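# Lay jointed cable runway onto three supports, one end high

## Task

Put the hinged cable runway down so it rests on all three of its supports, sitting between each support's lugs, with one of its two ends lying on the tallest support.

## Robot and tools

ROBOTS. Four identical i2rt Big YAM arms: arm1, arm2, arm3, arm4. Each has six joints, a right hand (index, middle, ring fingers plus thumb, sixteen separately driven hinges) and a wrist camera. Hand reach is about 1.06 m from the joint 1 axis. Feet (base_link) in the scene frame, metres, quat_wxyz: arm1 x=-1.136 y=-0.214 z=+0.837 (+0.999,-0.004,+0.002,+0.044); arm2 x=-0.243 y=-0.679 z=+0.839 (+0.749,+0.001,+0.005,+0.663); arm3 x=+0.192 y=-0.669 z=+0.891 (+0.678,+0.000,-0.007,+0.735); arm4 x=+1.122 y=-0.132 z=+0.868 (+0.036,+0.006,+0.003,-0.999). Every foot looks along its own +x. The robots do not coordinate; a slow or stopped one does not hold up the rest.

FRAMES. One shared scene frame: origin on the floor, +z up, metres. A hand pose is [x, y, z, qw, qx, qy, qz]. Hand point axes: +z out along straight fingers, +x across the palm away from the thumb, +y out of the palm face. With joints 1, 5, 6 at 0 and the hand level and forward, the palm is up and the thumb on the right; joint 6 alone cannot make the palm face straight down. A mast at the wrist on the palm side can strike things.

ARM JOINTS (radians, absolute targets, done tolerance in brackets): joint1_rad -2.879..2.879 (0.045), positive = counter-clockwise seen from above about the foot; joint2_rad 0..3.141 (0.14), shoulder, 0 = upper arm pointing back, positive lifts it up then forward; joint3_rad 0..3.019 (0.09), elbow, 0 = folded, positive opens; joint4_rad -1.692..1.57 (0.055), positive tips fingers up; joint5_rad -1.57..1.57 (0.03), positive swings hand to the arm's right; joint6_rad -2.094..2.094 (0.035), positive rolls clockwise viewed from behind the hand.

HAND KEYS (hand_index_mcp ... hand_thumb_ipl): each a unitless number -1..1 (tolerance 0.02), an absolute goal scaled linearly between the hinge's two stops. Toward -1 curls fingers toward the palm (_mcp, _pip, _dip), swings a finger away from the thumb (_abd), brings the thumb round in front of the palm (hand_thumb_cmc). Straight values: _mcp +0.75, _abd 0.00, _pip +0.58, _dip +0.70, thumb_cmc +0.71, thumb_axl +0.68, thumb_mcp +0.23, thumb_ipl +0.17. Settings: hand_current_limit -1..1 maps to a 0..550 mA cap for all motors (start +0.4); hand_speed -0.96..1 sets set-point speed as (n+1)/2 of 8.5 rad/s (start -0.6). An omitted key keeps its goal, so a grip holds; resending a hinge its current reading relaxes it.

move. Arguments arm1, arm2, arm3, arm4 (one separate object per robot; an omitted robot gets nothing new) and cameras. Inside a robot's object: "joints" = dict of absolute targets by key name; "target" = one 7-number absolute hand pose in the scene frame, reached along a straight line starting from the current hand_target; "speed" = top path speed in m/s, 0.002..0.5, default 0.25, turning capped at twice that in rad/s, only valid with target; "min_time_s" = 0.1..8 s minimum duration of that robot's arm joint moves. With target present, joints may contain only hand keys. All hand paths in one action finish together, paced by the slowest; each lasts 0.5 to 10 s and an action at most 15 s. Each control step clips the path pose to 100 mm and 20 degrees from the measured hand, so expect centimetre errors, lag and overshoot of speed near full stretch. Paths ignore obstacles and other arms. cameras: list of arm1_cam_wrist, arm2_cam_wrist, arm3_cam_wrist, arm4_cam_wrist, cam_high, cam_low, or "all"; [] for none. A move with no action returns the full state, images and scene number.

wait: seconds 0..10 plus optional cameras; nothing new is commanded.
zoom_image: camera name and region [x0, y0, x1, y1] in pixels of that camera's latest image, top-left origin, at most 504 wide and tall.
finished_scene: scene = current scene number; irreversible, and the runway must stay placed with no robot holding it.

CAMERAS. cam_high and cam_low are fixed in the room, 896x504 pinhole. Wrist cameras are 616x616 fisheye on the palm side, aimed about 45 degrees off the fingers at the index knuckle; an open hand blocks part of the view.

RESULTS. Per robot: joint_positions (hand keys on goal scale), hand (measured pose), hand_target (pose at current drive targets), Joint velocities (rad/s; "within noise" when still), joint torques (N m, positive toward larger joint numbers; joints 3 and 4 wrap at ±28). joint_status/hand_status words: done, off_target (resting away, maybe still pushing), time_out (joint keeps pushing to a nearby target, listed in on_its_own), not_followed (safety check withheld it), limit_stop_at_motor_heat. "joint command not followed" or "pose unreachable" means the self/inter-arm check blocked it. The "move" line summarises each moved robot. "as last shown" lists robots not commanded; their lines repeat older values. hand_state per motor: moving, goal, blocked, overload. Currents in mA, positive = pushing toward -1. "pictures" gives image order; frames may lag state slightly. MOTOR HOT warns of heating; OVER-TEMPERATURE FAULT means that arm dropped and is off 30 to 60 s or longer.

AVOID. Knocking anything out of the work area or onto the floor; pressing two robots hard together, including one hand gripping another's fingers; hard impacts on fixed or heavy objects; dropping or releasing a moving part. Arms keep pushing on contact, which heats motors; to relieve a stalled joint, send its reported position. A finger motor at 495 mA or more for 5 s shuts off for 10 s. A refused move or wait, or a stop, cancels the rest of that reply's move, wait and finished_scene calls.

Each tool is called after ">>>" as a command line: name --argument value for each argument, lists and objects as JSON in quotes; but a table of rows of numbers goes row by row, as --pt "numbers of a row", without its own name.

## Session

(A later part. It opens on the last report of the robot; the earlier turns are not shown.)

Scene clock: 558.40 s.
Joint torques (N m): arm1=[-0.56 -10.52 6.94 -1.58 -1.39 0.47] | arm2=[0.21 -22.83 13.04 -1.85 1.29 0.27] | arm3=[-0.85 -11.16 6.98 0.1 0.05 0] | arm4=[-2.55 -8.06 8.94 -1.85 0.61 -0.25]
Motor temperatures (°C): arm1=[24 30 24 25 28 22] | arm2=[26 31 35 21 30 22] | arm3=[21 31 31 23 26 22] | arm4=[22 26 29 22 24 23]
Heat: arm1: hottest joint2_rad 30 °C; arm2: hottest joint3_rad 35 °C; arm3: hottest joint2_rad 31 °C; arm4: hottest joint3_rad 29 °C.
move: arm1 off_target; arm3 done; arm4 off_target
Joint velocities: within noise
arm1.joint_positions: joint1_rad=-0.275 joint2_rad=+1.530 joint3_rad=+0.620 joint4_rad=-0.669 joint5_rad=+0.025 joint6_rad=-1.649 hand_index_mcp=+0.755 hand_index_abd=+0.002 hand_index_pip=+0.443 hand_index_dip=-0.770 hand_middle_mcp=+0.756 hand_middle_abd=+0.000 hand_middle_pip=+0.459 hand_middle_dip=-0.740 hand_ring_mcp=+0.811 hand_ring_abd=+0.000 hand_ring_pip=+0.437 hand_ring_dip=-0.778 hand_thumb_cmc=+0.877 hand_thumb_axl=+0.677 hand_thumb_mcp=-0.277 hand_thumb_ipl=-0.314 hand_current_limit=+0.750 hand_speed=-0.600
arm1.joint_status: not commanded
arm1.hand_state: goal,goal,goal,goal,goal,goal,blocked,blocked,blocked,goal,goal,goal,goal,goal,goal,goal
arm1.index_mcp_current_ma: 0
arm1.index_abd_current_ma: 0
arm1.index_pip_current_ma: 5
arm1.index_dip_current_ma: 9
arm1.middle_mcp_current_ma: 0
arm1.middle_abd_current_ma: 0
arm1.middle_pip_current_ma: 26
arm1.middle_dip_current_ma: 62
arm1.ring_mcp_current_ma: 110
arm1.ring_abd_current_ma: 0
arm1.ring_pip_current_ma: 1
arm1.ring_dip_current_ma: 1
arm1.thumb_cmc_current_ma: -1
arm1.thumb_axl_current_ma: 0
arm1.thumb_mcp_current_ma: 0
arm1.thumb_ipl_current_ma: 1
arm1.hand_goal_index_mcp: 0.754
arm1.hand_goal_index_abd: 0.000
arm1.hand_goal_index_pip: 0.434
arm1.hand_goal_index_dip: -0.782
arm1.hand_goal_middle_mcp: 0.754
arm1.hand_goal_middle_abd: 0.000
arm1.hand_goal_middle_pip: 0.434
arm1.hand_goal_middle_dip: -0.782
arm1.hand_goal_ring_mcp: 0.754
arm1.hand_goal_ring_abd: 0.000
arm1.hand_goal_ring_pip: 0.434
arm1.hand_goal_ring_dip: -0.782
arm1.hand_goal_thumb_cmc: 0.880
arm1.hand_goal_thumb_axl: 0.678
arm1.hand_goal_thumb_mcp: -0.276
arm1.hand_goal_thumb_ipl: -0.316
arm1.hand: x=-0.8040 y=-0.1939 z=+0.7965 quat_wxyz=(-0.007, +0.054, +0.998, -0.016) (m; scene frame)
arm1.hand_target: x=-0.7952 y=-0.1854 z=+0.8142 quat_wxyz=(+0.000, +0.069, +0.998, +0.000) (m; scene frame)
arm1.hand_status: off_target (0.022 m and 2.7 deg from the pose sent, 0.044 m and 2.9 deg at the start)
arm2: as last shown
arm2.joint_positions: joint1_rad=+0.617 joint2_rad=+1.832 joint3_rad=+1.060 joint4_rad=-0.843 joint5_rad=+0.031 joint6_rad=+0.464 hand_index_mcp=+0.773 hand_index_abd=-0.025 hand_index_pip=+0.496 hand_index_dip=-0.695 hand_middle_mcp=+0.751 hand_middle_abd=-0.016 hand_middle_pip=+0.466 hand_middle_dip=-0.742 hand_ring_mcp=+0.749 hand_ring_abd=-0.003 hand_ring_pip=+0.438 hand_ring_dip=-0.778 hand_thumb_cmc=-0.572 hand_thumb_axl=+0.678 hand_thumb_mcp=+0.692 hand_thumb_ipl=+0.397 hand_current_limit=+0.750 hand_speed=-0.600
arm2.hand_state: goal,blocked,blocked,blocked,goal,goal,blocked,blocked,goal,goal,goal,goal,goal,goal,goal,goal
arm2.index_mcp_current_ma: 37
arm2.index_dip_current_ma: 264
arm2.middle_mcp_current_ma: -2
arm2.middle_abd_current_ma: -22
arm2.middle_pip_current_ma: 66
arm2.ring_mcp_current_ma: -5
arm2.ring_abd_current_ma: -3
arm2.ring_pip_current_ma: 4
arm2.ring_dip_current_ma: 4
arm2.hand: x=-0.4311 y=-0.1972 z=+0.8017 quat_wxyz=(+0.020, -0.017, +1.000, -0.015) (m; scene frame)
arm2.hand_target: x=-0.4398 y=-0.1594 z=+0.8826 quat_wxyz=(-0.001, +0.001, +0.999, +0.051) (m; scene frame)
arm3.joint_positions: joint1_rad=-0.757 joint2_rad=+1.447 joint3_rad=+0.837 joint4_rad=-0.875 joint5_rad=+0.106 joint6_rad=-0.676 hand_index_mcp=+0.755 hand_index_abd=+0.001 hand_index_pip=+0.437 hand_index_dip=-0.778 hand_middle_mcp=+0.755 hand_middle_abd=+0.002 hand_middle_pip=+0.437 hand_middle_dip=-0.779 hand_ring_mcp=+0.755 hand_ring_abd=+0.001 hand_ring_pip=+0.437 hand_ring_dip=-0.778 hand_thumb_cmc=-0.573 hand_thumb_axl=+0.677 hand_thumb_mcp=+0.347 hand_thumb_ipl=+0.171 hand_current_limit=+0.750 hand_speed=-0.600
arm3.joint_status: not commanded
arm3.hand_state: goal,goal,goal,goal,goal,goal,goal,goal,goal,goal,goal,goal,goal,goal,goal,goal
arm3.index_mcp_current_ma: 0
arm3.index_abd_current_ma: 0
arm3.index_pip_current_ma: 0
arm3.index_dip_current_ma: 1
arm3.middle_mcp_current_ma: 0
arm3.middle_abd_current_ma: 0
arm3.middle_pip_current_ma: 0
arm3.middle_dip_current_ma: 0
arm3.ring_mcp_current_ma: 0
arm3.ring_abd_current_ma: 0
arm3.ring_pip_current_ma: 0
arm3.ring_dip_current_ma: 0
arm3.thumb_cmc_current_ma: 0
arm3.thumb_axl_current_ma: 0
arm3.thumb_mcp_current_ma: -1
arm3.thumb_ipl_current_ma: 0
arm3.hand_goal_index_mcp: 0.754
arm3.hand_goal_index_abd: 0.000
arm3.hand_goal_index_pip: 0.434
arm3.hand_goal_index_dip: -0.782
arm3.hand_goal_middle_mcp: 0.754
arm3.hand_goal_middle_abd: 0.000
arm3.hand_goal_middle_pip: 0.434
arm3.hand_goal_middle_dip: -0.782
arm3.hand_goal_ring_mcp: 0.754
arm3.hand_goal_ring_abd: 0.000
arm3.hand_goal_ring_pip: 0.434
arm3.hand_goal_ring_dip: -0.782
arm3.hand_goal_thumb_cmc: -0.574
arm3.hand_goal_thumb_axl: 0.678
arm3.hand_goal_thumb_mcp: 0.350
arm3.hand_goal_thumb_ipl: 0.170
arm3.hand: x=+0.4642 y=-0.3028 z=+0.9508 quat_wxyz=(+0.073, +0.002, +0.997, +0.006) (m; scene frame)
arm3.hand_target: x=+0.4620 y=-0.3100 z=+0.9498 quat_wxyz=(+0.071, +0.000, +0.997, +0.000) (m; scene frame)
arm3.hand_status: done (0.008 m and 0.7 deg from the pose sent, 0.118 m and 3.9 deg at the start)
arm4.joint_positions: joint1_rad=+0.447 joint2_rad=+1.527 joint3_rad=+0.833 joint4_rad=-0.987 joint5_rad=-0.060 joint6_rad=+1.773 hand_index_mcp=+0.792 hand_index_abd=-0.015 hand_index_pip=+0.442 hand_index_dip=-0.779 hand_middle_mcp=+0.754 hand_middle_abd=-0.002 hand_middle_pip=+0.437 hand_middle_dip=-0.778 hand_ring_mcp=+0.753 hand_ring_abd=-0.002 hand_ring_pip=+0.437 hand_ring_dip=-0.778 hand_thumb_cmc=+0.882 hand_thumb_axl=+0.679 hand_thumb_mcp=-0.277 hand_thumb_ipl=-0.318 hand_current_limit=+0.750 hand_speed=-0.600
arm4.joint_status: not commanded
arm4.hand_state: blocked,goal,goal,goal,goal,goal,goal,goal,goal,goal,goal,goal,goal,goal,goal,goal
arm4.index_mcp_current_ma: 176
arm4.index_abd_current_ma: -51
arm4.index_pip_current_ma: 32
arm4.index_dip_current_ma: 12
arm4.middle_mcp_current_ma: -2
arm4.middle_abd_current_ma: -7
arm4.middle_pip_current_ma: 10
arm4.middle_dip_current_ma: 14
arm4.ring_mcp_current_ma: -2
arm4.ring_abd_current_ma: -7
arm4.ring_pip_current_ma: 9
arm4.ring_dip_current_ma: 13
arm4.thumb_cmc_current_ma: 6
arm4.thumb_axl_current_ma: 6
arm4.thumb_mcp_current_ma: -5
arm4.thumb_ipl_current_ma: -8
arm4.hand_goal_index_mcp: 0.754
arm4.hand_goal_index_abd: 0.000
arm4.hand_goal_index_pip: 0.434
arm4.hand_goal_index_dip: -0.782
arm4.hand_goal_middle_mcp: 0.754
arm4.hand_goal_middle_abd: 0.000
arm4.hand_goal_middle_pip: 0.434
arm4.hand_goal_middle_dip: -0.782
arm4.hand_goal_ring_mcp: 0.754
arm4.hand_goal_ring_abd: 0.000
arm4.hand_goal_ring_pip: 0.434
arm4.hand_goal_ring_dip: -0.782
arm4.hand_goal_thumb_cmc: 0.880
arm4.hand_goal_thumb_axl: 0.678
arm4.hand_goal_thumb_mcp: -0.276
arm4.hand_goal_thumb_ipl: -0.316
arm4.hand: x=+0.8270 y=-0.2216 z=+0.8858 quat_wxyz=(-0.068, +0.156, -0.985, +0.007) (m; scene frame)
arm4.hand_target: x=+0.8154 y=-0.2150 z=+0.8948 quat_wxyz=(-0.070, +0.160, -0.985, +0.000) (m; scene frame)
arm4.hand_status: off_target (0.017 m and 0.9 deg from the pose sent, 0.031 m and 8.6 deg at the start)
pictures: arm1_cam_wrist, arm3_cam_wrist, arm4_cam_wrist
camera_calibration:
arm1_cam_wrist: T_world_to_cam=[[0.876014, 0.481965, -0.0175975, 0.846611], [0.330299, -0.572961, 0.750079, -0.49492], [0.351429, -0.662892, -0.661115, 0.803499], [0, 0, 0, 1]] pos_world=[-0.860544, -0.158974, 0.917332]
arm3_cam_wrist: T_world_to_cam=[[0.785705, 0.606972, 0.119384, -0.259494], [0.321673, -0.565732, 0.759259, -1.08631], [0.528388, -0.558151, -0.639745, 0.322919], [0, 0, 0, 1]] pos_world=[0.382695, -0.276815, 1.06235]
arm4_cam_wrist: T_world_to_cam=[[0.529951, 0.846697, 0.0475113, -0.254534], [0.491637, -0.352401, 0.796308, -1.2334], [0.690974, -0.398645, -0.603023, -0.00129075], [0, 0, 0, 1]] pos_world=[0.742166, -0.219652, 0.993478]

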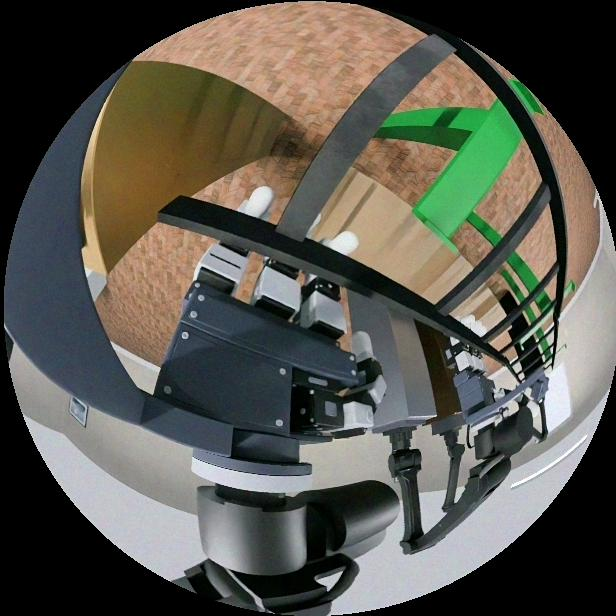

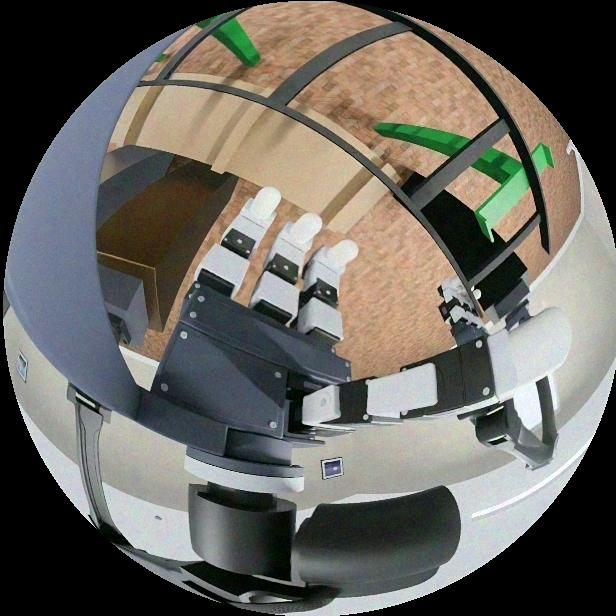

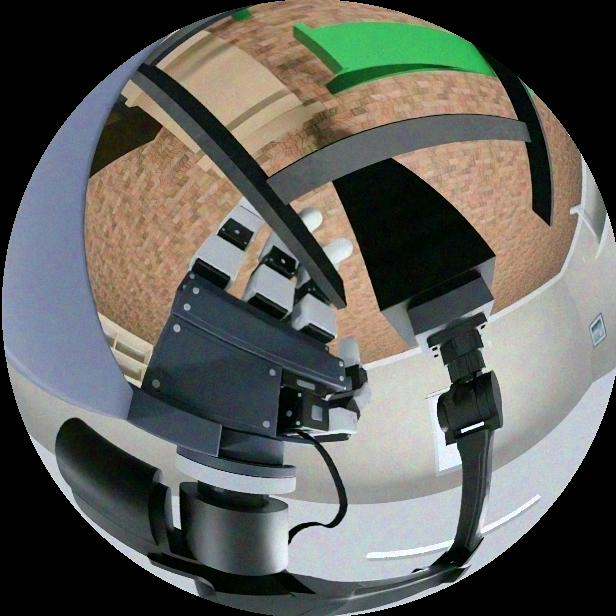

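>>> move --arm1 '{"target":[-0.79,-0.185,0.815,0,0.0,1,0.03],"speed":0.06}' --arm3 '{"target":[0.462,-0.31,0.80,0.071,0,0.9965,0.0],"speed":0.15}' --arm4 '{"target":[0.81,-0.215,0.905,0.07,0.0,0.9975,0.03],"speed":0.06}' --cameras '["arm1_cam_wrist","arm3_cam_wrist","arm4_cam_wrist"]'

Scene clock: 562.10 s.
Joint torques (N m): arm1=[-1.49 -7.71 8.8 -0.54 -1.63 -0.08] | arm2=[0.32 -22.59 12.97 -1.85 1.4 0.32] | arm3=[-0.79 -10.23 4.27 1.22 0.05 0.02] | arm4=[-2.14 -9.82 10.82 -1.18 0.68 0.11]
Motor temperatures (°C): arm1=[24 30 24 25 28 22] | arm2=[26 31 35 21 29 22] | arm3=[21 31 30 23 26 22] | arm4=[22 26 29 22 24 23]
Heat: arm1: hottest joint2_rad 30 °C; arm2: hottest joint3_rad 35 °C; arm3: hottest joint2_rad 31 °C; arm4: hottest joint3_rad 29 °C.
move: arm1 off_target; arm3 off_target; arm4 off_target
Joint velocities: within noise
arm1.joint_positions: joint1_rad=-0.295 joint2_rad=+1.548 joint3_rad=+0.649 joint4_rad=-0.702 joint5_rad=-0.028 joint6_rad=-1.764 hand_index_mcp=+0.772 hand_index_abd=+0.001 hand_index_pip=+0.438 hand_index_dip=-0.778 hand_middle_mcp=+0.798 hand_middle_abd=+0.009 hand_middle_pip=+0.463 hand_middle_dip=-0.747 hand_ring_mcp=+0.807 hand_ring_abd=+0.002 hand_ring_pip=+0.438 hand_ring_dip=-0.778 hand_thumb_cmc=+0.877 hand_thumb_axl=+0.677 hand_thumb_mcp=-0.277 hand_thumb_ipl=-0.314 hand_current_limit=+0.750 hand_speed=-0.600
arm1.joint_status: not commanded
arm1.hand_state: goal,goal,goal,goal,blocked,goal,blocked,blocked,blocked,goal,goal,goal,goal,goal,goal,goal
arm1.index_mcp_current_ma: 18
arm1.index_abd_current_ma: 0
arm1.index_pip_current_ma: 2
arm1.index_dip_current_ma: 1
arm1.middle_mcp_current_ma: 73
arm1.middle_abd_current_ma: 4
arm1.middle_pip_current_ma: 35
arm1.middle_dip_current_ma: 47
arm1.ring_mcp_current_ma: 97
arm1.ring_abd_current_ma: 1
arm1.ring_pip_current_ma: 2
arm1.ring_dip_current_ma: 1
arm1.thumb_cmc_current_ma: -1
arm1.thumb_axl_current_ma: 0
arm1.thumb_mcp_current_ma: 0
arm1.thumb_ipl_current_ma: 1
arm1.hand_goal_index_mcp: 0.754
arm1.hand_goal_index_abd: 0.000
arm1.hand_goal_index_pip: 0.434
arm1.hand_goal_index_dip: -0.782
arm1.hand_goal_middle_mcp: 0.754
arm1.hand_goal_middle_abd: 0.000
arm1.hand_goal_middle_pip: 0.434
arm1.hand_goal_middle_dip: -0.782
arm1.hand_goal_ring_mcp: 0.754
arm1.hand_goal_ring_abd: 0.000
arm1.hand_goal_ring_pip: 0.434
arm1.hand_goal_ring_dip: -0.782
arm1.hand_goal_thumb_cmc: 0.880
arm1.hand_goal_thumb_axl: 0.678
arm1.hand_goal_thumb_mcp: -0.276
arm1.hand_goal_thumb_ipl: -0.316
arm1.hand: x=-0.8065 y=-0.1893 z=+0.8027 quat_wxyz=(-0.013, +0.007, +1.000, +0.013) (m; scene frame)
arm1.hand_target: x=-0.7904 y=-0.1853 z=+0.8151 quat_wxyz=(+0.000, +0.000, +1.000, +0.029) (m; scene frame)
arm1.hand_status: off_target (0.021 m and 2.7 deg from the pose sent, 0.025 m and 8.2 deg at the start)
arm2: as last shown
arm2.joint_positions: joint1_rad=+0.614 joint2_rad=+1.832 joint3_rad=+1.061 joint4_rad=-0.843 joint5_rad=+0.028 joint6_rad=+0.458 hand_index_mcp=+0.773 hand_index_abd=-0.025 hand_index_pip=+0.499 hand_index_dip=-0.682 hand_middle_mcp=+0.750 hand_middle_abd=-0.016 hand_middle_pip=+0.466 hand_middle_dip=-0.742 hand_ring_mcp=+0.749 hand_ring_abd=-0.003 hand_ring_pip=+0.438 hand_ring_dip=-0.778 hand_thumb_cmc=-0.572 hand_thumb_axl=+0.678 hand_thumb_mcp=+0.692 hand_thumb_ipl=+0.397 hand_current_limit=+0.750 hand_speed=-0.600
arm2.index_mcp_current_ma: 35
arm2.index_pip_current_ma: 177
arm2.index_dip_current_ma: 319
arm2.middle_mcp_current_ma: -5
arm2.hand: x=-0.4311 y=-0.1965 z=+0.8017 quat_wxyz=(+0.018, -0.018, +1.000, -0.016) (m; scene frame)
arm2.hand_target: x=-0.4397 y=-0.1593 z=+0.8826 quat_wxyz=(-0.001, +0.001, +0.999, +0.051) (m; scene frame)
arm3.joint_positions: joint1_rad=-0.757 joint2_rad=+1.774 joint3_rad=+0.713 joint4_rad=-0.422 joint5_rad=+0.106 joint6_rad=-0.677 hand_index_mcp=+0.755 hand_index_abd=+0.001 hand_index_pip=+0.437 hand_index_dip=-0.778 hand_middle_mcp=+0.755 hand_middle_abd=+0.002 hand_middle_pip=+0.437 hand_middle_dip=-0.779 hand_ring_mcp=+0.755 hand_ring_abd=+0.001 hand_ring_pip=+0.437 hand_ring_dip=-0.778 hand_thumb_cmc=-0.573 hand_thumb_axl=+0.677 hand_thumb_mcp=+0.347 hand_thumb_ipl=+0.171 hand_current_limit=+0.750 hand_speed=-0.600
arm3.joint_status: not commanded
arm3.hand_state: goal,goal,goal,goal,goal,goal,goal,goal,goal,goal,goal,goal,goal,goal,goal,goal
arm3.index_mcp_current_ma: 0
arm3.index_abd_current_ma: 0
arm3.index_pip_current_ma: 0
arm3.index_dip_current_ma: 1
arm3.middle_mcp_current_ma: 0
arm3.middle_abd_current_ma: 0
arm3.middle_pip_current_ma: 0
arm3.middle_dip_current_ma: 0
arm3.ring_mcp_current_ma: 0
arm3.ring_abd_current_ma: 0
arm3.ring_pip_current_ma: 0
arm3.ring_dip_current_ma: 0
arm3.thumb_cmc_current_ma: 0
arm3.thumb_axl_current_ma: 0
arm3.thumb_mcp_current_ma: -1
arm3.thumb_ipl_current_ma: 0
arm3.hand_goal_index_mcp: 0.754
arm3.hand_goal_index_abd: 0.000
arm3.hand_goal_index_pip: 0.434
arm3.hand_goal_index_dip: -0.782
arm3.hand_goal_middle_mcp: 0.754
arm3.hand_goal_middle_abd: 0.000
arm3.hand_goal_middle_pip: 0.434
arm3.hand_goal_middle_dip: -0.782
arm3.hand_goal_ring_mcp: 0.754
arm3.hand_goal_ring_abd: 0.000
arm3.hand_goal_ring_pip: 0.434
arm3.hand_goal_ring_dip: -0.782
arm3.hand_goal_thumb_cmc: -0.574
arm3.hand_goal_thumb_axl: 0.678
arm3.hand_goal_thumb_mcp: 0.350
arm3.hand_goal_thumb_ipl: 0.170
arm3.hand: x=+0.4630 y=-0.3045 z=+0.8094 quat_wxyz=(+0.074, +0.002, +0.997, +0.006) (m; scene frame)
arm3.hand_target: x=+0.4619 y=-0.3101 z=+0.8003 quat_wxyz=(+0.071, +0.000, +0.997, +0.000) (m; scene frame)
arm3.hand_status: off_target (0.011 m and 0.8 deg from the pose sent, 0.151 m and 0.7 deg at the start)
arm4.joint_positions: joint1_rad=+0.413 joint2_rad=+1.601 joint3_rad=+0.903 joint4_rad=-1.054 joint5_rad=-0.025 joint6_rad=+2.026 hand_index_mcp=+0.786 hand_index_abd=+0.000 hand_index_pip=+0.443 hand_index_dip=-0.777 hand_middle_mcp=+0.765 hand_middle_abd=-0.002 hand_middle_pip=+0.437 hand_middle_dip=-0.778 hand_ring_mcp=+0.759 hand_ring_abd=-0.002 hand_ring_pip=+0.437 hand_ring_dip=-0.778 hand_thumb_cmc=+0.882 hand_thumb_axl=+0.679 hand_thumb_mcp=-0.277 hand_thumb_ipl=-0.318 hand_current_limit=+0.750 hand_speed=-0.600
arm4.joint_status: not commanded
arm4.hand_state: blocked,goal,goal,goal,goal,goal,goal,goal,goal,goal,goal,goal,goal,goal,goal,goal
arm4.index_mcp_current_ma: 143
arm4.index_abd_current_ma: 1
arm4.index_pip_current_ma: 34
arm4.index_dip_current_ma: 17
arm4.middle_mcp_current_ma: 46
arm4.middle_abd_current_ma: -6
arm4.middle_pip_current_ma: 10
arm4.middle_dip_current_ma: 14
arm4.ring_mcp_current_ma: 21
arm4.ring_abd_current_ma: -7
arm4.ring_pip_current_ma: 11
arm4.ring_dip_current_ma: 13
arm4.thumb_cmc_current_ma: 6
arm4.thumb_axl_current_ma: 6
arm4.thumb_mcp_current_ma: -5
arm4.thumb_ipl_current_ma: -8
arm4.hand_goal_index_mcp: 0.754
arm4.hand_goal_index_abd: 0.000
arm4.hand_goal_index_pip: 0.434
arm4.hand_goal_index_dip: -0.782
arm4.hand_goal_middle_mcp: 0.754
arm4.hand_goal_middle_abd: 0.000
arm4.hand_goal_middle_pip: 0.434
arm4.hand_goal_middle_dip: -0.782
arm4.hand_goal_ring_mcp: 0.754
arm4.hand_goal_ring_abd: 0.000
arm4.hand_goal_ring_pip: 0.434
arm4.hand_goal_ring_dip: -0.782
arm4.hand_goal_thumb_cmc: 0.880
arm4.hand_goal_thumb_axl: 0.678
arm4.hand_goal_thumb_mcp: -0.276
arm4.hand_goal_thumb_ipl: -0.316
arm4.hand: x=+0.8341 y=-0.2132 z=+0.8913 quat_wxyz=(-0.092, +0.013, -0.995, -0.033) (m; scene frame)
arm4.hand_target: x=+0.8110 y=-0.2146 z=+0.9051 quat_wxyz=(-0.070, +0.000, -0.997, -0.030) (m; scene frame)
arm4.hand_status: off_target (0.028 m and 3.0 deg from the pose sent, 0.026 m and 18.4 deg at the start)
pictures: arm1_cam_wrist, arm3_cam_wrist, arm4_cam_wrist
camera_calibration:
arm1_cam_wrist: T_world_to_cam=[[0.827396, 0.561609, 0.00330828, 0.805717], [0.39238, -0.582272, 0.712038, -0.417366], [0.401813, -0.587839, -0.702133, 0.899334], [0, 0, 0, 1]] pos_world=[-0.864245, -0.166855, 0.925967]
arm3_cam_wrist: T_world_to_cam=[[0.785384, 0.607099, 0.12084, -0.24161], [0.321106, -0.566469, 0.758949, -0.97923], [0.52921, -0.557264, -0.639839, 0.23204], [0, 0, 0, 1]] pos_world=[0.381395, -0.278715, 0.92085]
arm4_cam_wrist: T_world_to_cam=[[0.737646, 0.658226, 0.15039, -0.570819], [0.336381, -0.551393, 0.763422, -1.12181], [0.585428, -0.512547, -0.628147, 0.086536], [0, 0, 0, 1]] pos_world=[0.747756, -0.198475, 0.996615]

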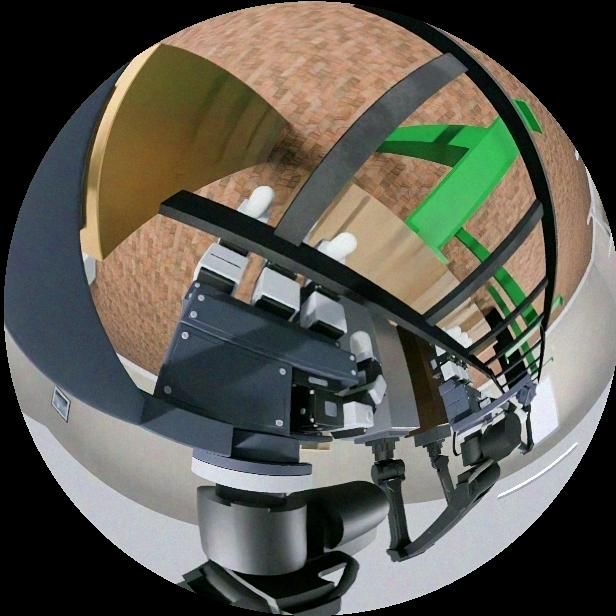

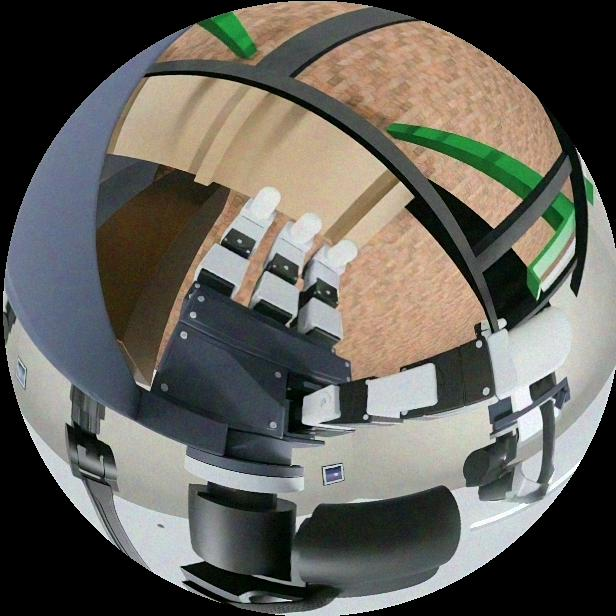

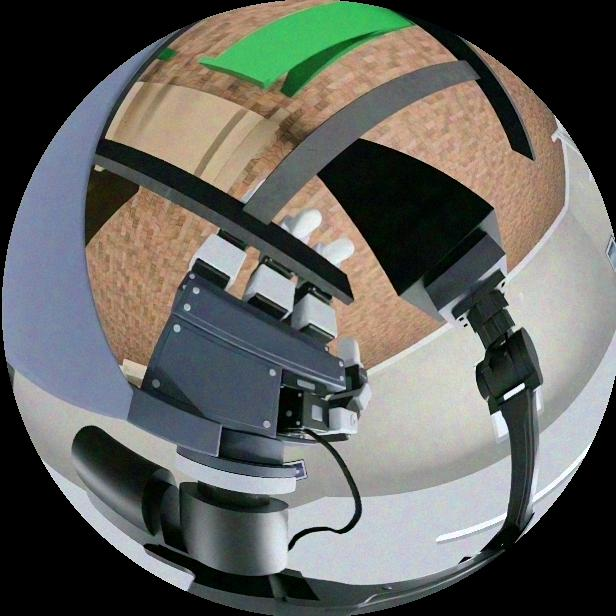

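>>> move --arm3 '{"target":[0.462,-0.30,0.785,0.071,0,0.9965,0.0],"speed":0.15}'

>>> move --arm3 '{"target":[0.462,-0.195,0.787,0.071,0,0.9965,0.02],"speed":0.12}'

>>> move --arm3 '{"target":[0.462,-0.19,0.86,0.071,0,0.9965,0.04],"speed":0.08}' --cameras '["arm3_cam_wrist"]'

Scene clock: 563.57 s.
Joint torques (N m): arm1=[-1.49 -7.77 8.81 -0.54 -1.63 -0.08] | arm2=[0.38 -22.71 12.97 -1.85 1.4 0.32] | arm3=[0.21 -10.58 5.64 1.14 0.09 0.17] | arm4=[-2.26 -9.64 10.8 -1.18 0.7 0.1]
Motor temperatures (°C): arm1=[24 29 24 25 28 22] | arm2=[26 31 35 21 29 22] | arm3=[21 31 30 23 25 22] | arm4=[22 26 29 22 24 23]
Heat: arm1: hottest joint2_rad 29 °C; arm2: hottest joint3_rad 35 °C; arm3: hottest joint2_rad 31 °C; arm4: hottest joint3_rad 29 °C.
move: arm3 done
Joint velocities: within noise
arm1, arm2, arm4: as last shown
arm1.joint_positions: joint1_rad=-0.295 joint2_rad=+1.548 joint3_rad=+0.649 joint4_rad=-0.702 joint5_rad=-0.029 joint6_rad=-1.764 hand_index_mcp=+0.772 hand_index_abd=+0.001 hand_index_pip=+0.438 hand_index_dip=-0.778 hand_middle_mcp=+0.798 hand_middle_abd=+0.009 hand_middle_pip=+0.463 hand_middle_dip=-0.747 hand_ring_mcp=+0.807 hand_ring_abd=+0.002 hand_ring_pip=+0.438 hand_ring_dip=-0.778 hand_thumb_cmc=+0.877 hand_thumb_axl=+0.677 hand_thumb_mcp=-0.277 hand_thumb_ipl=-0.314 hand_current_limit=+0.750 hand_speed=-0.600
arm1.hand: x=-0.8065 y=-0.1893 z=+0.8028 quat_wxyz=(-0.013, +0.007, +1.000, +0.013) (m; scene frame)
arm1.hand_target: x=-0.7904 y=-0.1852 z=+0.8151 quat_wxyz=(+0.000, +0.000, +1.000, +0.030) (m; scene frame)
arm3.joint_positions: joint1_rad=-0.754 joint2_rad=+1.831 joint3_rad=+0.713 joint4_rad=-0.388 joint5_rad=+0.106 joint6_rad=-0.675 hand_index_mcp=+0.755 hand_index_abd=+0.001 hand_index_pip=+0.437 hand_index_dip=-0.778 hand_middle_mcp=+0.755 hand_middle_abd=+0.002 hand_middle_pip=+0.437 hand_middle_dip=-0.779 hand_ring_mcp=+0.755 hand_ring_abd=+0.001 hand_ring_pip=+0.437 hand_ring_dip=-0.778 hand_thumb_cmc=-0.573 hand_thumb_axl=+0.677 hand_thumb_mcp=+0.347 hand_thumb_ipl=+0.171 hand_current_limit=+0.750 hand_speed=-0.600
arm3.joint_status: not commanded
arm3.hand_state: goal,goal,goal,goal,goal,goal,goal,goal,goal,goal,goal,goal,goal,goal,goal,goal
arm3.index_mcp_current_ma: 0
arm3.index_abd_current_ma: 0
arm3.index_pip_current_ma: 0
arm3.index_dip_current_ma: 1
arm3.middle_mcp_current_ma: 0
arm3.middle_abd_current_ma: 0
arm3.middle_pip_current_ma: 0
arm3.middle_dip_current_ma: 0
arm3.ring_mcp_current_ma: 0
arm3.ring_abd_current_ma: 0
arm3.ring_pip_current_ma: 0
arm3.ring_dip_current_ma: 0
arm3.thumb_cmc_current_ma: 0
arm3.thumb_axl_current_ma: 0
arm3.thumb_mcp_current_ma: -1
arm3.thumb_ipl_current_ma: 0
arm3.hand_goal_index_mcp: 0.754
arm3.hand_goal_index_abd: 0.000
arm3.hand_goal_index_pip: 0.434
arm3.hand_goal_index_dip: -0.782
arm3.hand_goal_middle_mcp: 0.754
arm3.hand_goal_middle_abd: 0.000
arm3.hand_goal_middle_pip: 0.434
arm3.hand_goal_middle_dip: -0.782
arm3.hand_goal_ring_mcp: 0.754
arm3.hand_goal_ring_abd: 0.000
arm3.hand_goal_ring_pip: 0.434
arm3.hand_goal_ring_dip: -0.782
arm3.hand_goal_thumb_cmc: -0.574
arm3.hand_goal_thumb_axl: 0.678
arm3.hand_goal_thumb_mcp: 0.350
arm3.hand_goal_thumb_ipl: 0.170
arm3.hand: x=+0.4594 y=-0.3074 z=+0.7880 quat_wxyz=(+0.067, +0.001, +0.998, -0.003) (m; scene frame)
arm3.hand_target: x=+0.4619 y=-0.3000 z=+0.7852 quat_wxyz=(+0.071, +0.000, +0.997, +0.000) (m; scene frame)
arm3.hand_status: done (0.008 m and 0.6 deg from the pose sent, 0.025 m and 0.8 deg at the start)
pictures: none

Scene clock: 565.17 s.
Joint torques (N m): arm1=[-1.49 -7.71 8.8 -0.54 -1.63 -0.08] | arm2=[0.32 -22.83 12.96 -1.84 1.4 0.32] | arm3=[-0.09 -13.27 7.92 0.14 -0.17 0.23] | arm4=[-2.37 -9.7 10.67 -1.17 0.69 0.1]
Motor temperatures (°C): arm1=[24 29 25 25 28 22] | arm2=[26 31 35 21 29 22] | arm3=[21 31 30 23 25 22] | arm4=[22 25 29 22 24 23]
Heat: arm1: hottest joint2_rad 29 °C; arm2: hottest joint3_rad 35 °C; arm3: hottest joint2_rad 31 °C; arm4: hottest joint3_rad 29 °C.
move: arm3 done
Joint velocities: within noise
arm1, arm2, arm4: as last shown
arm3.joint_positions: joint1_rad=-0.615 joint2_rad=+1.951 joint3_rad=+0.936 joint4_rad=-0.457 joint5_rad=+0.101 joint6_rad=-0.544 hand_index_mcp=+0.755 hand_index_abd=+0.001 hand_index_pip=+0.437 hand_index_dip=-0.778 hand_middle_mcp=+0.755 hand_middle_abd=+0.002 hand_middle_pip=+0.437 hand_middle_dip=-0.779 hand_ring_mcp=+0.755 hand_ring_abd=+0.001 hand_ring_pip=+0.437 hand_ring_dip=-0.778 hand_thumb_cmc=-0.573 hand_thumb_axl=+0.677 hand_thumb_mcp=+0.347 hand_thumb_ipl=+0.171 hand_current_limit=+0.750 hand_speed=-0.600
arm3.joint_status: not commanded
arm3.hand_state: goal,goal,goal,goal,goal,goal,goal,goal,goal,goal,goal,goal,goal,goal,goal,goal
arm3.index_mcp_current_ma: 0
arm3.index_abd_current_ma: 0
arm3.index_pip_current_ma: 0
arm3.index_dip_current_ma: 1
arm3.middle_mcp_current_ma: 0
arm3.middle_abd_current_ma: 0
arm3.middle_pip_current_ma: 0
arm3.middle_dip_current_ma: 0
arm3.ring_mcp_current_ma: 0
arm3.ring_abd_current_ma: 0
arm3.ring_pip_current_ma: 0
arm3.ring_dip_current_ma: 0
arm3.thumb_cmc_current_ma: 0
arm3.thumb_axl_current_ma: 0
arm3.thumb_mcp_current_ma: -1
arm3.thumb_ipl_current_ma: 0
arm3.hand_goal_index_mcp: 0.754
arm3.hand_goal_index_abd: 0.000
arm3.hand_goal_index_pip: 0.434
arm3.hand_goal_index_dip: -0.782
arm3.hand_goal_middle_mcp: 0.754
arm3.hand_goal_middle_abd: 0.000
arm3.hand_goal_middle_pip: 0.434
arm3.hand_goal_middle_dip: -0.782
arm3.hand_goal_ring_mcp: 0.754
arm3.hand_goal_ring_abd: 0.000
arm3.hand_goal_ring_pip: 0.434
arm3.hand_goal_ring_dip: -0.782
arm3.hand_goal_thumb_cmc: -0.574
arm3.hand_goal_thumb_axl: 0.678
arm3.hand_goal_thumb_mcp: 0.350
arm3.hand_goal_thumb_ipl: 0.170
arm3.hand: x=+0.4595 y=-0.2037 z=+0.7911 quat_wxyz=(+0.074, -0.003, +0.997, +0.021) (m; scene frame)
arm3.hand_target: x=+0.4619 y=-0.1953 z=+0.7871 quat_wxyz=(+0.071, +0.000, +0.997, +0.020) (m; scene frame)
arm3.hand_status: done (0.010 m and 0.5 deg from the pose sent, 0.113 m and 2.7 deg at the start)
pictures: none

Scene clock: 566.63 s.
Joint torques (N m): arm1=[-1.49 -7.88 8.79 -0.54 -1.56 -0.08] | arm2=[0.26 -22.53 12.96 -1.87 1.4 0.32] | arm3=[-0.26 -16.15 9.26 -0.06 -0.26 0.17] | arm4=[-2.49 -9.47 10.5 -1.02 0.67 0.1]
Motor temperatures (°C): arm1=[24 29 25 25 28 22] | arm2=[26 31 35 21 29 22] | arm3=[21 31 30 23 25 22] | arm4=[22 25 29 22 24 23]
Heat: arm1: hottest joint2_rad 29 °C; arm2: hottest joint3_rad 35 °C; arm3: hottest joint2_rad 31 °C; arm4: hottest joint3_rad 29 °C.
move: arm3 off_target
Joint velocities: within noise
arm1, arm2, arm4: as last shown
arm1.joint_positions: joint1_rad=-0.295 joint2_rad=+1.550 joint3_rad=+0.649 joint4_rad=-0.702 joint5_rad=-0.030 joint6_rad=-1.764 hand_index_mcp=+0.772 hand_index_abd=+0.001 hand_index_pip=+0.438 hand_index_dip=-0.778 hand_middle_mcp=+0.798 hand_middle_abd=+0.009 hand_middle_pip=+0.465 hand_middle_dip=-0.747 hand_ring_mcp=+0.806 hand_ring_abd=+0.002 hand_ring_pip=+0.439 hand_ring_dip=-0.778 hand_thumb_cmc=+0.877 hand_thumb_axl=+0.677 hand_thumb_mcp=-0.277 hand_thumb_ipl=-0.314 hand_current_limit=+0.750 hand_speed=-0.600
arm1.middle_pip_current_ma: 39
arm1.ring_mcp_current_ma: 96
arm1.hand: x=-0.8067 y=-0.1890 z=+0.8024 quat_wxyz=(-0.014, +0.007, +1.000, +0.014) (m; scene frame)
arm2.joint_positions: joint1_rad=+0.614 joint2_rad=+1.832 joint3_rad=+1.061 joint4_rad=-0.843 joint5_rad=+0.028 joint6_rad=+0.458 hand_index_mcp=+0.773 hand_index_abd=-0.025 hand_index_pip=+0.499 hand_index_dip=-0.682 hand_middle_mcp=+0.750 hand_middle_abd=-0.016 hand_middle_pip=+0.466 hand_middle_dip=-0.742 hand_ring_mcp=+0.750 hand_ring_abd=-0.003 hand_ring_pip=+0.438 hand_ring_dip=-0.778 hand_thumb_cmc=-0.572 hand_thumb_axl=+0.678 hand_thumb_mcp=+0.692 hand_thumb_ipl=+0.397 hand_current_limit=+0.750 hand_speed=-0.600
arm2.ring_pip_current_ma: 3
arm3.joint_positions: joint1_rad=-0.615 joint2_rad=+1.829 joint3_rad=+0.939 joint4_rad=-0.588 joint5_rad=+0.082 joint6_rad=-0.543 hand_index_mcp=+0.756 hand_index_abd=+0.001 hand_index_pip=+0.437 hand_index_dip=-0.778 hand_middle_mcp=+0.756 hand_middle_abd=+0.001 hand_middle_pip=+0.439 hand_middle_dip=-0.777 hand_ring_mcp=+0.757 hand_ring_abd=+0.001 hand_ring_pip=+0.441 hand_ring_dip=-0.774 hand_thumb_cmc=-0.573 hand_thumb_axl=+0.677 hand_thumb_mcp=+0.347 hand_thumb_ipl=+0.171 hand_current_limit=+0.750 hand_speed=-0.600
arm3.joint_status: not commanded
arm3.hand_state: goal,goal,goal,goal,goal,goal,goal,goal,goal,goal,goal,goal,goal,goal,goal,goal
arm3.index_mcp_current_ma: 0
arm3.index_abd_current_ma: 0
arm3.index_pip_current_ma: 0
arm3.index_dip_current_ma: 1
arm3.middle_mcp_current_ma: 0
arm3.middle_abd_current_ma: 0
arm3.middle_pip_current_ma: 1
arm3.middle_dip_current_ma: 1
arm3.ring_mcp_current_ma: 0
arm3.ring_abd_current_ma: 0
arm3.ring_pip_current_ma: 2
arm3.ring_dip_current_ma: 2
arm3.thumb_cmc_current_ma: 0
arm3.thumb_axl_current_ma: 0
arm3.thumb_mcp_current_ma: -1
arm3.thumb_ipl_current_ma: 0
arm3.hand_goal_index_mcp: 0.754
arm3.hand_goal_index_abd: 0.000
arm3.hand_goal_index_pip: 0.434
arm3.hand_goal_index_dip: -0.782
arm3.hand_goal_middle_mcp: 0.754
arm3.hand_goal_middle_abd: 0.000
arm3.hand_goal_middle_pip: 0.434
arm3.hand_goal_middle_dip: -0.782
arm3.hand_goal_ring_mcp: 0.754
arm3.hand_goal_ring_abd: 0.000
arm3.hand_goal_ring_pip: 0.434
arm3.hand_goal_ring_dip: -0.782
arm3.hand_goal_thumb_cmc: -0.574
arm3.hand_goal_thumb_axl: 0.678
arm3.hand_goal_thumb_mcp: 0.350
arm3.hand_goal_thumb_ipl: 0.170
arm3.hand: x=+0.4540 y=-0.2061 z=+0.8404 quat_wxyz=(+0.064, -0.003, +0.998, +0.024) (m; scene frame)
arm3.hand_target: x=+0.4618 y=-0.1906 z=+0.8602 quat_wxyz=(+0.071, +0.000, +0.997, +0.040) (m; scene frame)
arm3.hand_status: off_target (0.027 m and 2.1 deg from the pose sent, 0.070 m and 2.2 deg at the start)
arm4.joint_positions: joint1_rad=+0.412 joint2_rad=+1.601 joint3_rad=+0.906 joint4_rad=-1.057 joint5_rad=-0.023 joint6_rad=+2.028 hand_index_mcp=+0.784 hand_index_abd=+0.001 hand_index_pip=+0.443 hand_index_dip=-0.777 hand_middle_mcp=+0.765 hand_middle_abd=-0.002 hand_middle_pip=+0.437 hand_middle_dip=-0.778 hand_ring_mcp=+0.758 hand_ring_abd=-0.002 hand_ring_pip=+0.438 hand_ring_dip=-0.778 hand_thumb_cmc=+0.882 hand_thumb_axl=+0.679 hand_thumb_mcp=-0.277 hand_thumb_ipl=-0.318 hand_current_limit=+0.750 hand_speed=-0.600
arm4.index_mcp_current_ma: 133
arm4.index_abd_current_ma: 2
arm4.ring_mcp_current_ma: 17
arm4.ring_pip_current_ma: 13
arm4.ring_dip_current_ma: 14
arm4.hand: x=+0.8331 y=-0.2132 z=+0.8923 quat_wxyz=(-0.092, +0.012, -0.995, -0.033) (m; scene frame)
arm4.hand_target: x=+0.8109 y=-0.2146 z=+0.9052 quat_wxyz=(-0.070, +0.000, -0.997, -0.030) (m; scene frame)
pictures: arm3_cam_wrist
camera_calibration:
arm3_cam_wrist: T_world_to_cam=[[0.780098, 0.612759, 0.126384, -0.299172], [0.343058, -0.587851, 0.732627, -0.936441], [0.523219, -0.528163, -0.668794, 0.344508], [0, 0, 0, 1]] pos_world=[0.374384, -0.185211, 0.954277]

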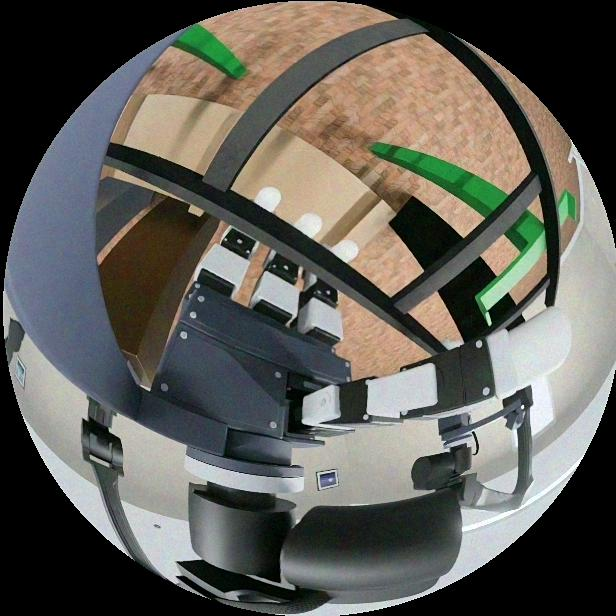

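>>> move --arm1 '{"target":[-0.785,-0.18,0.835,0,0.0,1,0.03],"speed":0.05}' --arm3 '{"target":[0.466,-0.185,0.935,0.071,0,0.9965,0.04],"speed":0.08}' --arm4 '{"target":[0.80,-0.21,0.93,0.07,0.0,0.9975,0.03],"speed":0.05}' --cameras '["arm3_cam_wrist","arm4_cam_wrist","cam_low"]'

Scene clock: 568.37 s.
Joint torques (N m): arm1=[-0.38 -11.22 9.66 -1.32 -0.71 0.08] | arm2=[0.38 -19.66 12.98 -1.06 1.09 0.28] | arm3=[-0.56 -21.54 11.62 -1.52 0.07 0.14] | arm4=[-1.61 -11.16 10.1 -1.14 0.38 -0.11]
Motor temperatures (°C): arm1=[24 29 25 25 28 22] | arm2=[26 31 35 21 29 22] | arm3=[21 31 30 23 25 22] | arm4=[22 25 29 22 24 23]
Heat: arm1: hottest joint2_rad 29 °C; arm2: hottest joint3_rad 35 °C; arm3: hottest joint2_rad 31 °C; arm4: hottest joint3_rad 29 °C.
move: arm1 off_target; arm3 off_target; arm4 off_target
Joint velocities: within noise
arm1.joint_positions: joint1_rad=-0.292 joint2_rad=+1.550 joint3_rad=+0.666 joint4_rad=-0.750 joint5_rad=-0.053 joint6_rad=-1.764 hand_index_mcp=+0.768 hand_index_abd=+0.001 hand_index_pip=+0.438 hand_index_dip=-0.778 hand_middle_mcp=+0.800 hand_middle_abd=+0.014 hand_middle_pip=+0.494 hand_middle_dip=-0.716 hand_ring_mcp=+0.798 hand_ring_abd=+0.002 hand_ring_pip=+0.446 hand_ring_dip=-0.776 hand_thumb_cmc=+0.877 hand_thumb_axl=+0.677 hand_thumb_mcp=-0.277 hand_thumb_ipl=-0.314 hand_current_limit=+0.750 hand_speed=-0.600
arm1.joint_status: not commanded
arm1.hand_state: goal,goal,goal,goal,blocked,goal,blocked,blocked,blocked,goal,goal,goal,goal,goal,goal,goal
arm1.index_mcp_current_ma: 11
arm1.index_abd_current_ma: 0
arm1.index_pip_current_ma: 2
arm1.index_dip_current_ma: 1
arm1.middle_mcp_current_ma: 79
arm1.middle_abd_current_ma: 9
arm1.middle_pip_current_ma: 108
arm1.middle_dip_current_ma: 128
arm1.ring_mcp_current_ma: 72
arm1.ring_abd_current_ma: 1
arm1.ring_pip_current_ma: 8
arm1.ring_dip_current_ma: 3
arm1.thumb_cmc_current_ma: -1
arm1.thumb_axl_current_ma: 0
arm1.thumb_mcp_current_ma: 0
arm1.thumb_ipl_current_ma: 1
arm1.hand_goal_index_mcp: 0.754
arm1.hand_goal_index_abd: 0.000
arm1.hand_goal_index_pip: 0.434
arm1.hand_goal_index_dip: -0.782
arm1.hand_goal_middle_mcp: 0.754
arm1.hand_goal_middle_abd: 0.000
arm1.hand_goal_middle_pip: 0.434
arm1.hand_goal_middle_dip: -0.782
arm1.hand_goal_ring_mcp: 0.754
arm1.hand_goal_ring_abd: 0.000
arm1.hand_goal_ring_pip: 0.434
arm1.hand_goal_ring_dip: -0.782
arm1.hand_goal_thumb_cmc: 0.880
arm1.hand_goal_thumb_axl: 0.678
arm1.hand_goal_thumb_mcp: -0.276
arm1.hand_goal_thumb_ipl: -0.316
arm1.hand: x=-0.8084 y=-0.1838 z=+0.8087 quat_wxyz=(-0.027, +0.007, +0.999, +0.028) (m; scene frame)
arm1.hand_target: x=-0.7860 y=-0.1798 z=+0.8344 quat_wxyz=(+0.000, +0.000, +1.000, +0.030) (m; scene frame)
arm1.hand_status: off_target (0.035 m and 3.2 deg from the pose sent, 0.040 m and 2.6 deg at the start)
arm2: as last shown
arm2.joint_positions: joint1_rad=+0.614 joint2_rad=+1.799 joint3_rad=+1.065 joint4_rad=-0.861 joint5_rad=+0.035 joint6_rad=+0.463 hand_index_mcp=+0.778 hand_index_abd=-0.025 hand_index_pip=+0.493 hand_index_dip=-0.723 hand_middle_mcp=+0.756 hand_middle_abd=-0.016 hand_middle_pip=+0.466 hand_middle_dip=-0.744 hand_ring_mcp=+0.757 hand_ring_abd=-0.003 hand_ring_pip=+0.448 hand_ring_dip=-0.765 hand_thumb_cmc=-0.572 hand_thumb_axl=+0.678 hand_thumb_mcp=+0.692 hand_thumb_ipl=+0.397 hand_current_limit=+0.750 hand_speed=-0.600
arm2.hand_state: blocked,blocked,blocked,blocked,goal,goal,blocked,blocked,goal,goal,goal,goal,goal,goal,goal,goal
arm2.index_mcp_current_ma: 50
arm2.index_pip_current_ma: 156
arm2.index_dip_current_ma: 157
arm2.middle_mcp_current_ma: 2
arm2.middle_abd_current_ma: -21
arm2.middle_dip_current_ma: 86
arm2.ring_mcp_current_ma: 3
arm2.ring_pip_current_ma: 21
arm2.ring_dip_current_ma: 28
arm2.hand: x=-0.4308 y=-0.1933 z=+0.8190 quat_wxyz=(+0.017, -0.016, +1.000, -0.005) (m; scene frame)
arm2.hand_target: x=-0.4397 y=-0.1593 z=+0.8825 quat_wxyz=(-0.001, +0.001, +0.999, +0.051) (m; scene frame)
arm3.joint_positions: joint1_rad=-0.613 joint2_rad=+1.764 joint3_rad=+0.994 joint4_rad=-0.756 joint5_rad=+0.074 joint6_rad=-0.542 hand_index_mcp=+0.754 hand_index_abd=+0.001 hand_index_pip=+0.443 hand_index_dip=-0.764 hand_middle_mcp=+0.756 hand_middle_abd=+0.001 hand_middle_pip=+0.457 hand_middle_dip=-0.748 hand_ring_mcp=+0.759 hand_ring_abd=+0.001 hand_ring_pip=+0.471 hand_ring_dip=-0.730 hand_thumb_cmc=-0.573 hand_thumb_axl=+0.677 hand_thumb_mcp=+0.347 hand_thumb_ipl=+0.171 hand_current_limit=+0.750 hand_speed=-0.600
arm3.joint_status: not commanded
arm3.hand_state: goal,goal,goal,goal,goal,goal,blocked,blocked,goal,goal,blocked,blocked,goal,goal,goal,goal
arm3.index_mcp_current_ma: 0
arm3.index_abd_current_ma: 0
arm3.index_pip_current_ma: 3
arm3.index_dip_current_ma: 9
arm3.middle_mcp_current_ma: 0
arm3.middle_abd_current_ma: 0
arm3.middle_pip_current_ma: 13
arm3.middle_dip_current_ma: 28
arm3.ring_mcp_current_ma: 1
arm3.ring_abd_current_ma: 0
arm3.ring_pip_current_ma: 31
arm3.ring_dip_current_ma: 59
arm3.thumb_cmc_current_ma: 0
arm3.thumb_axl_current_ma: 0
arm3.thumb_mcp_current_ma: -1
arm3.thumb_ipl_current_ma: 0
arm3.hand_goal_index_mcp: 0.754
arm3.hand_goal_index_abd: 0.000
arm3.hand_goal_index_pip: 0.434
arm3.hand_goal_index_dip: -0.782
arm3.hand_goal_middle_mcp: 0.754
arm3.hand_goal_middle_abd: 0.000
arm3.hand_goal_middle_pip: 0.434
arm3.hand_goal_middle_dip: -0.782
arm3.hand_goal_ring_mcp: 0.754
arm3.hand_goal_ring_abd: 0.000
arm3.hand_goal_ring_pip: 0.434
arm3.hand_goal_ring_dip: -0.782
arm3.hand_goal_thumb_cmc: -0.574
arm3.hand_goal_thumb_axl: 0.678
arm3.hand_goal_thumb_mcp: 0.350
arm3.hand_goal_thumb_ipl: 0.170
arm3.hand: x=+0.4514 y=-0.2056 z=+0.8768 quat_wxyz=(+0.048, -0.004, +0.999, +0.006) (m; scene frame)
arm3.hand_target: x=+0.4650 y=-0.1864 z=+0.9335 quat_wxyz=(+0.071, +0.000, +0.997, +0.041) (m; scene frame)
arm3.hand_status: off_target (0.063 m and 4.7 deg from the pose sent, 0.098 m and 2.1 deg at the start)
arm4.joint_positions: joint1_rad=+0.384 joint2_rad=+1.592 joint3_rad=+0.964 joint4_rad=-1.128 joint5_rad=-0.012 joint6_rad=+2.027 hand_index_mcp=+0.767 hand_index_abd=+0.001 hand_index_pip=+0.438 hand_index_dip=-0.779 hand_middle_mcp=+0.760 hand_middle_abd=-0.002 hand_middle_pip=+0.437 hand_middle_dip=-0.778 hand_ring_mcp=+0.757 hand_ring_abd=-0.002 hand_ring_pip=+0.438 hand_ring_dip=-0.778 hand_thumb_cmc=+0.882 hand_thumb_axl=+0.679 hand_thumb_mcp=-0.277 hand_thumb_ipl=-0.318 hand_current_limit=+0.750 hand_speed=-0.600
arm4.joint_status: not commanded
arm4.hand_state: goal,goal,goal,goal,goal,goal,goal,goal,goal,goal,goal,goal,goal,goal,goal,goal
arm4.index_mcp_current_ma: 56
arm4.index_abd_current_ma: 3
arm4.index_pip_current_ma: 16
arm4.index_dip_current_ma: 12
arm4.middle_mcp_current_ma: 25
arm4.middle_abd_current_ma: -6
arm4.middle_pip_current_ma: 10
arm4.middle_dip_current_ma: 14
arm4.ring_mcp_current_ma: 9
arm4.ring_abd_current_ma: -7
arm4.ring_pip_current_ma: 13
arm4.ring_dip_current_ma: 13
arm4.thumb_cmc_current_ma: 6
arm4.thumb_axl_current_ma: 6
arm4.thumb_mcp_current_ma: -5
arm4.thumb_ipl_current_ma: -8
arm4.hand_goal_index_mcp: 0.754
arm4.hand_goal_index_abd: 0.000
arm4.hand_goal_index_pip: 0.434
arm4.hand_goal_index_dip: -0.782
arm4.hand_goal_middle_mcp: 0.754
arm4.hand_goal_middle_abd: 0.000
arm4.hand_goal_middle_pip: 0.434
arm4.hand_goal_middle_dip: -0.782
arm4.hand_goal_ring_mcp: 0.754
arm4.hand_goal_ring_abd: 0.000
arm4.hand_goal_ring_pip: 0.434
arm4.hand_goal_ring_dip: -0.782
arm4.hand_goal_thumb_cmc: 0.880
arm4.hand_goal_thumb_axl: 0.678
arm4.hand_goal_thumb_mcp: -0.276
arm4.hand_goal_thumb_ipl: -0.316
arm4.hand: x=+0.8197 y=-0.2086 z=+0.9142 quat_wxyz=(-0.091, -0.001, -0.995, -0.038) (m; scene frame)
arm4.hand_target: x=+0.8009 y=-0.2097 z=+0.9301 quat_wxyz=(-0.070, +0.000, -0.997, -0.030) (m; scene frame)
arm4.hand_status: off_target (0.025 m and 2.6 deg from the pose sent, 0.050 m and 2.9 deg at the start)
pictures: arm3_cam_wrist, arm4_cam_wrist, cam_low
camera_calibration:
arm3_cam_wrist: T_world_to_cam=[[0.782734, 0.617149, 0.0803426, -0.261907], [0.366317, -0.561222, 0.742187, -0.975325], [0.50313, -0.551504, -0.66536, 0.371712], [0, 0, 0, 1]] pos_world=[0.375262, -0.180738, 0.992238]
arm4_cam_wrist: T_world_to_cam=[[0.755696, 0.635889, 0.156747, -0.59196], [0.323024, -0.570094, 0.755412, -1.11761], [0.569719, -0.520229, -0.636225, 0.130415], [0, 0, 0, 1]] pos_world=[0.734056, -0.192875, 1.02002]

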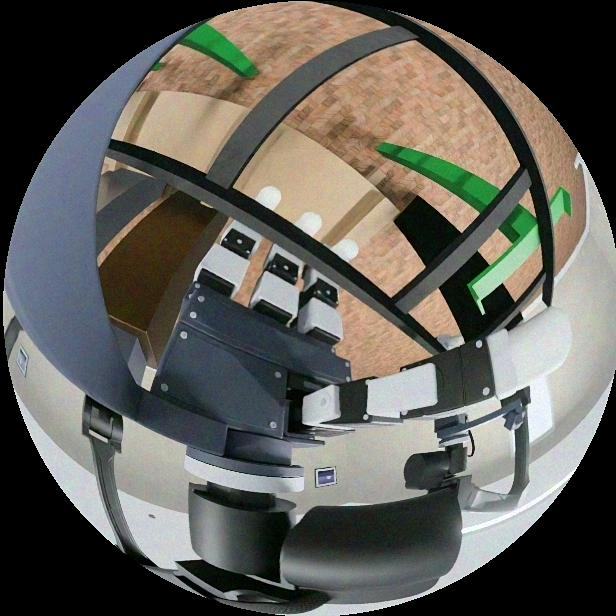

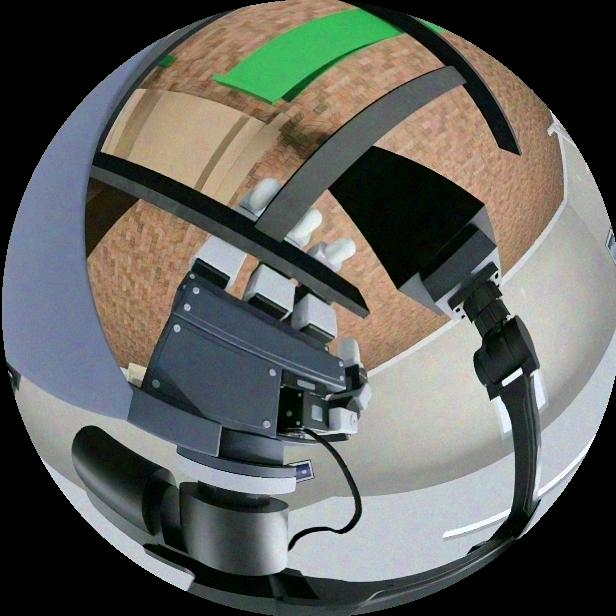

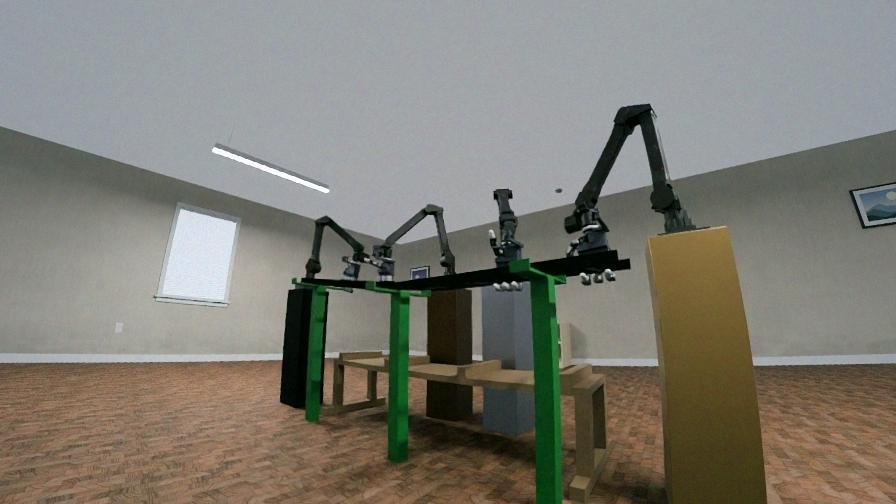

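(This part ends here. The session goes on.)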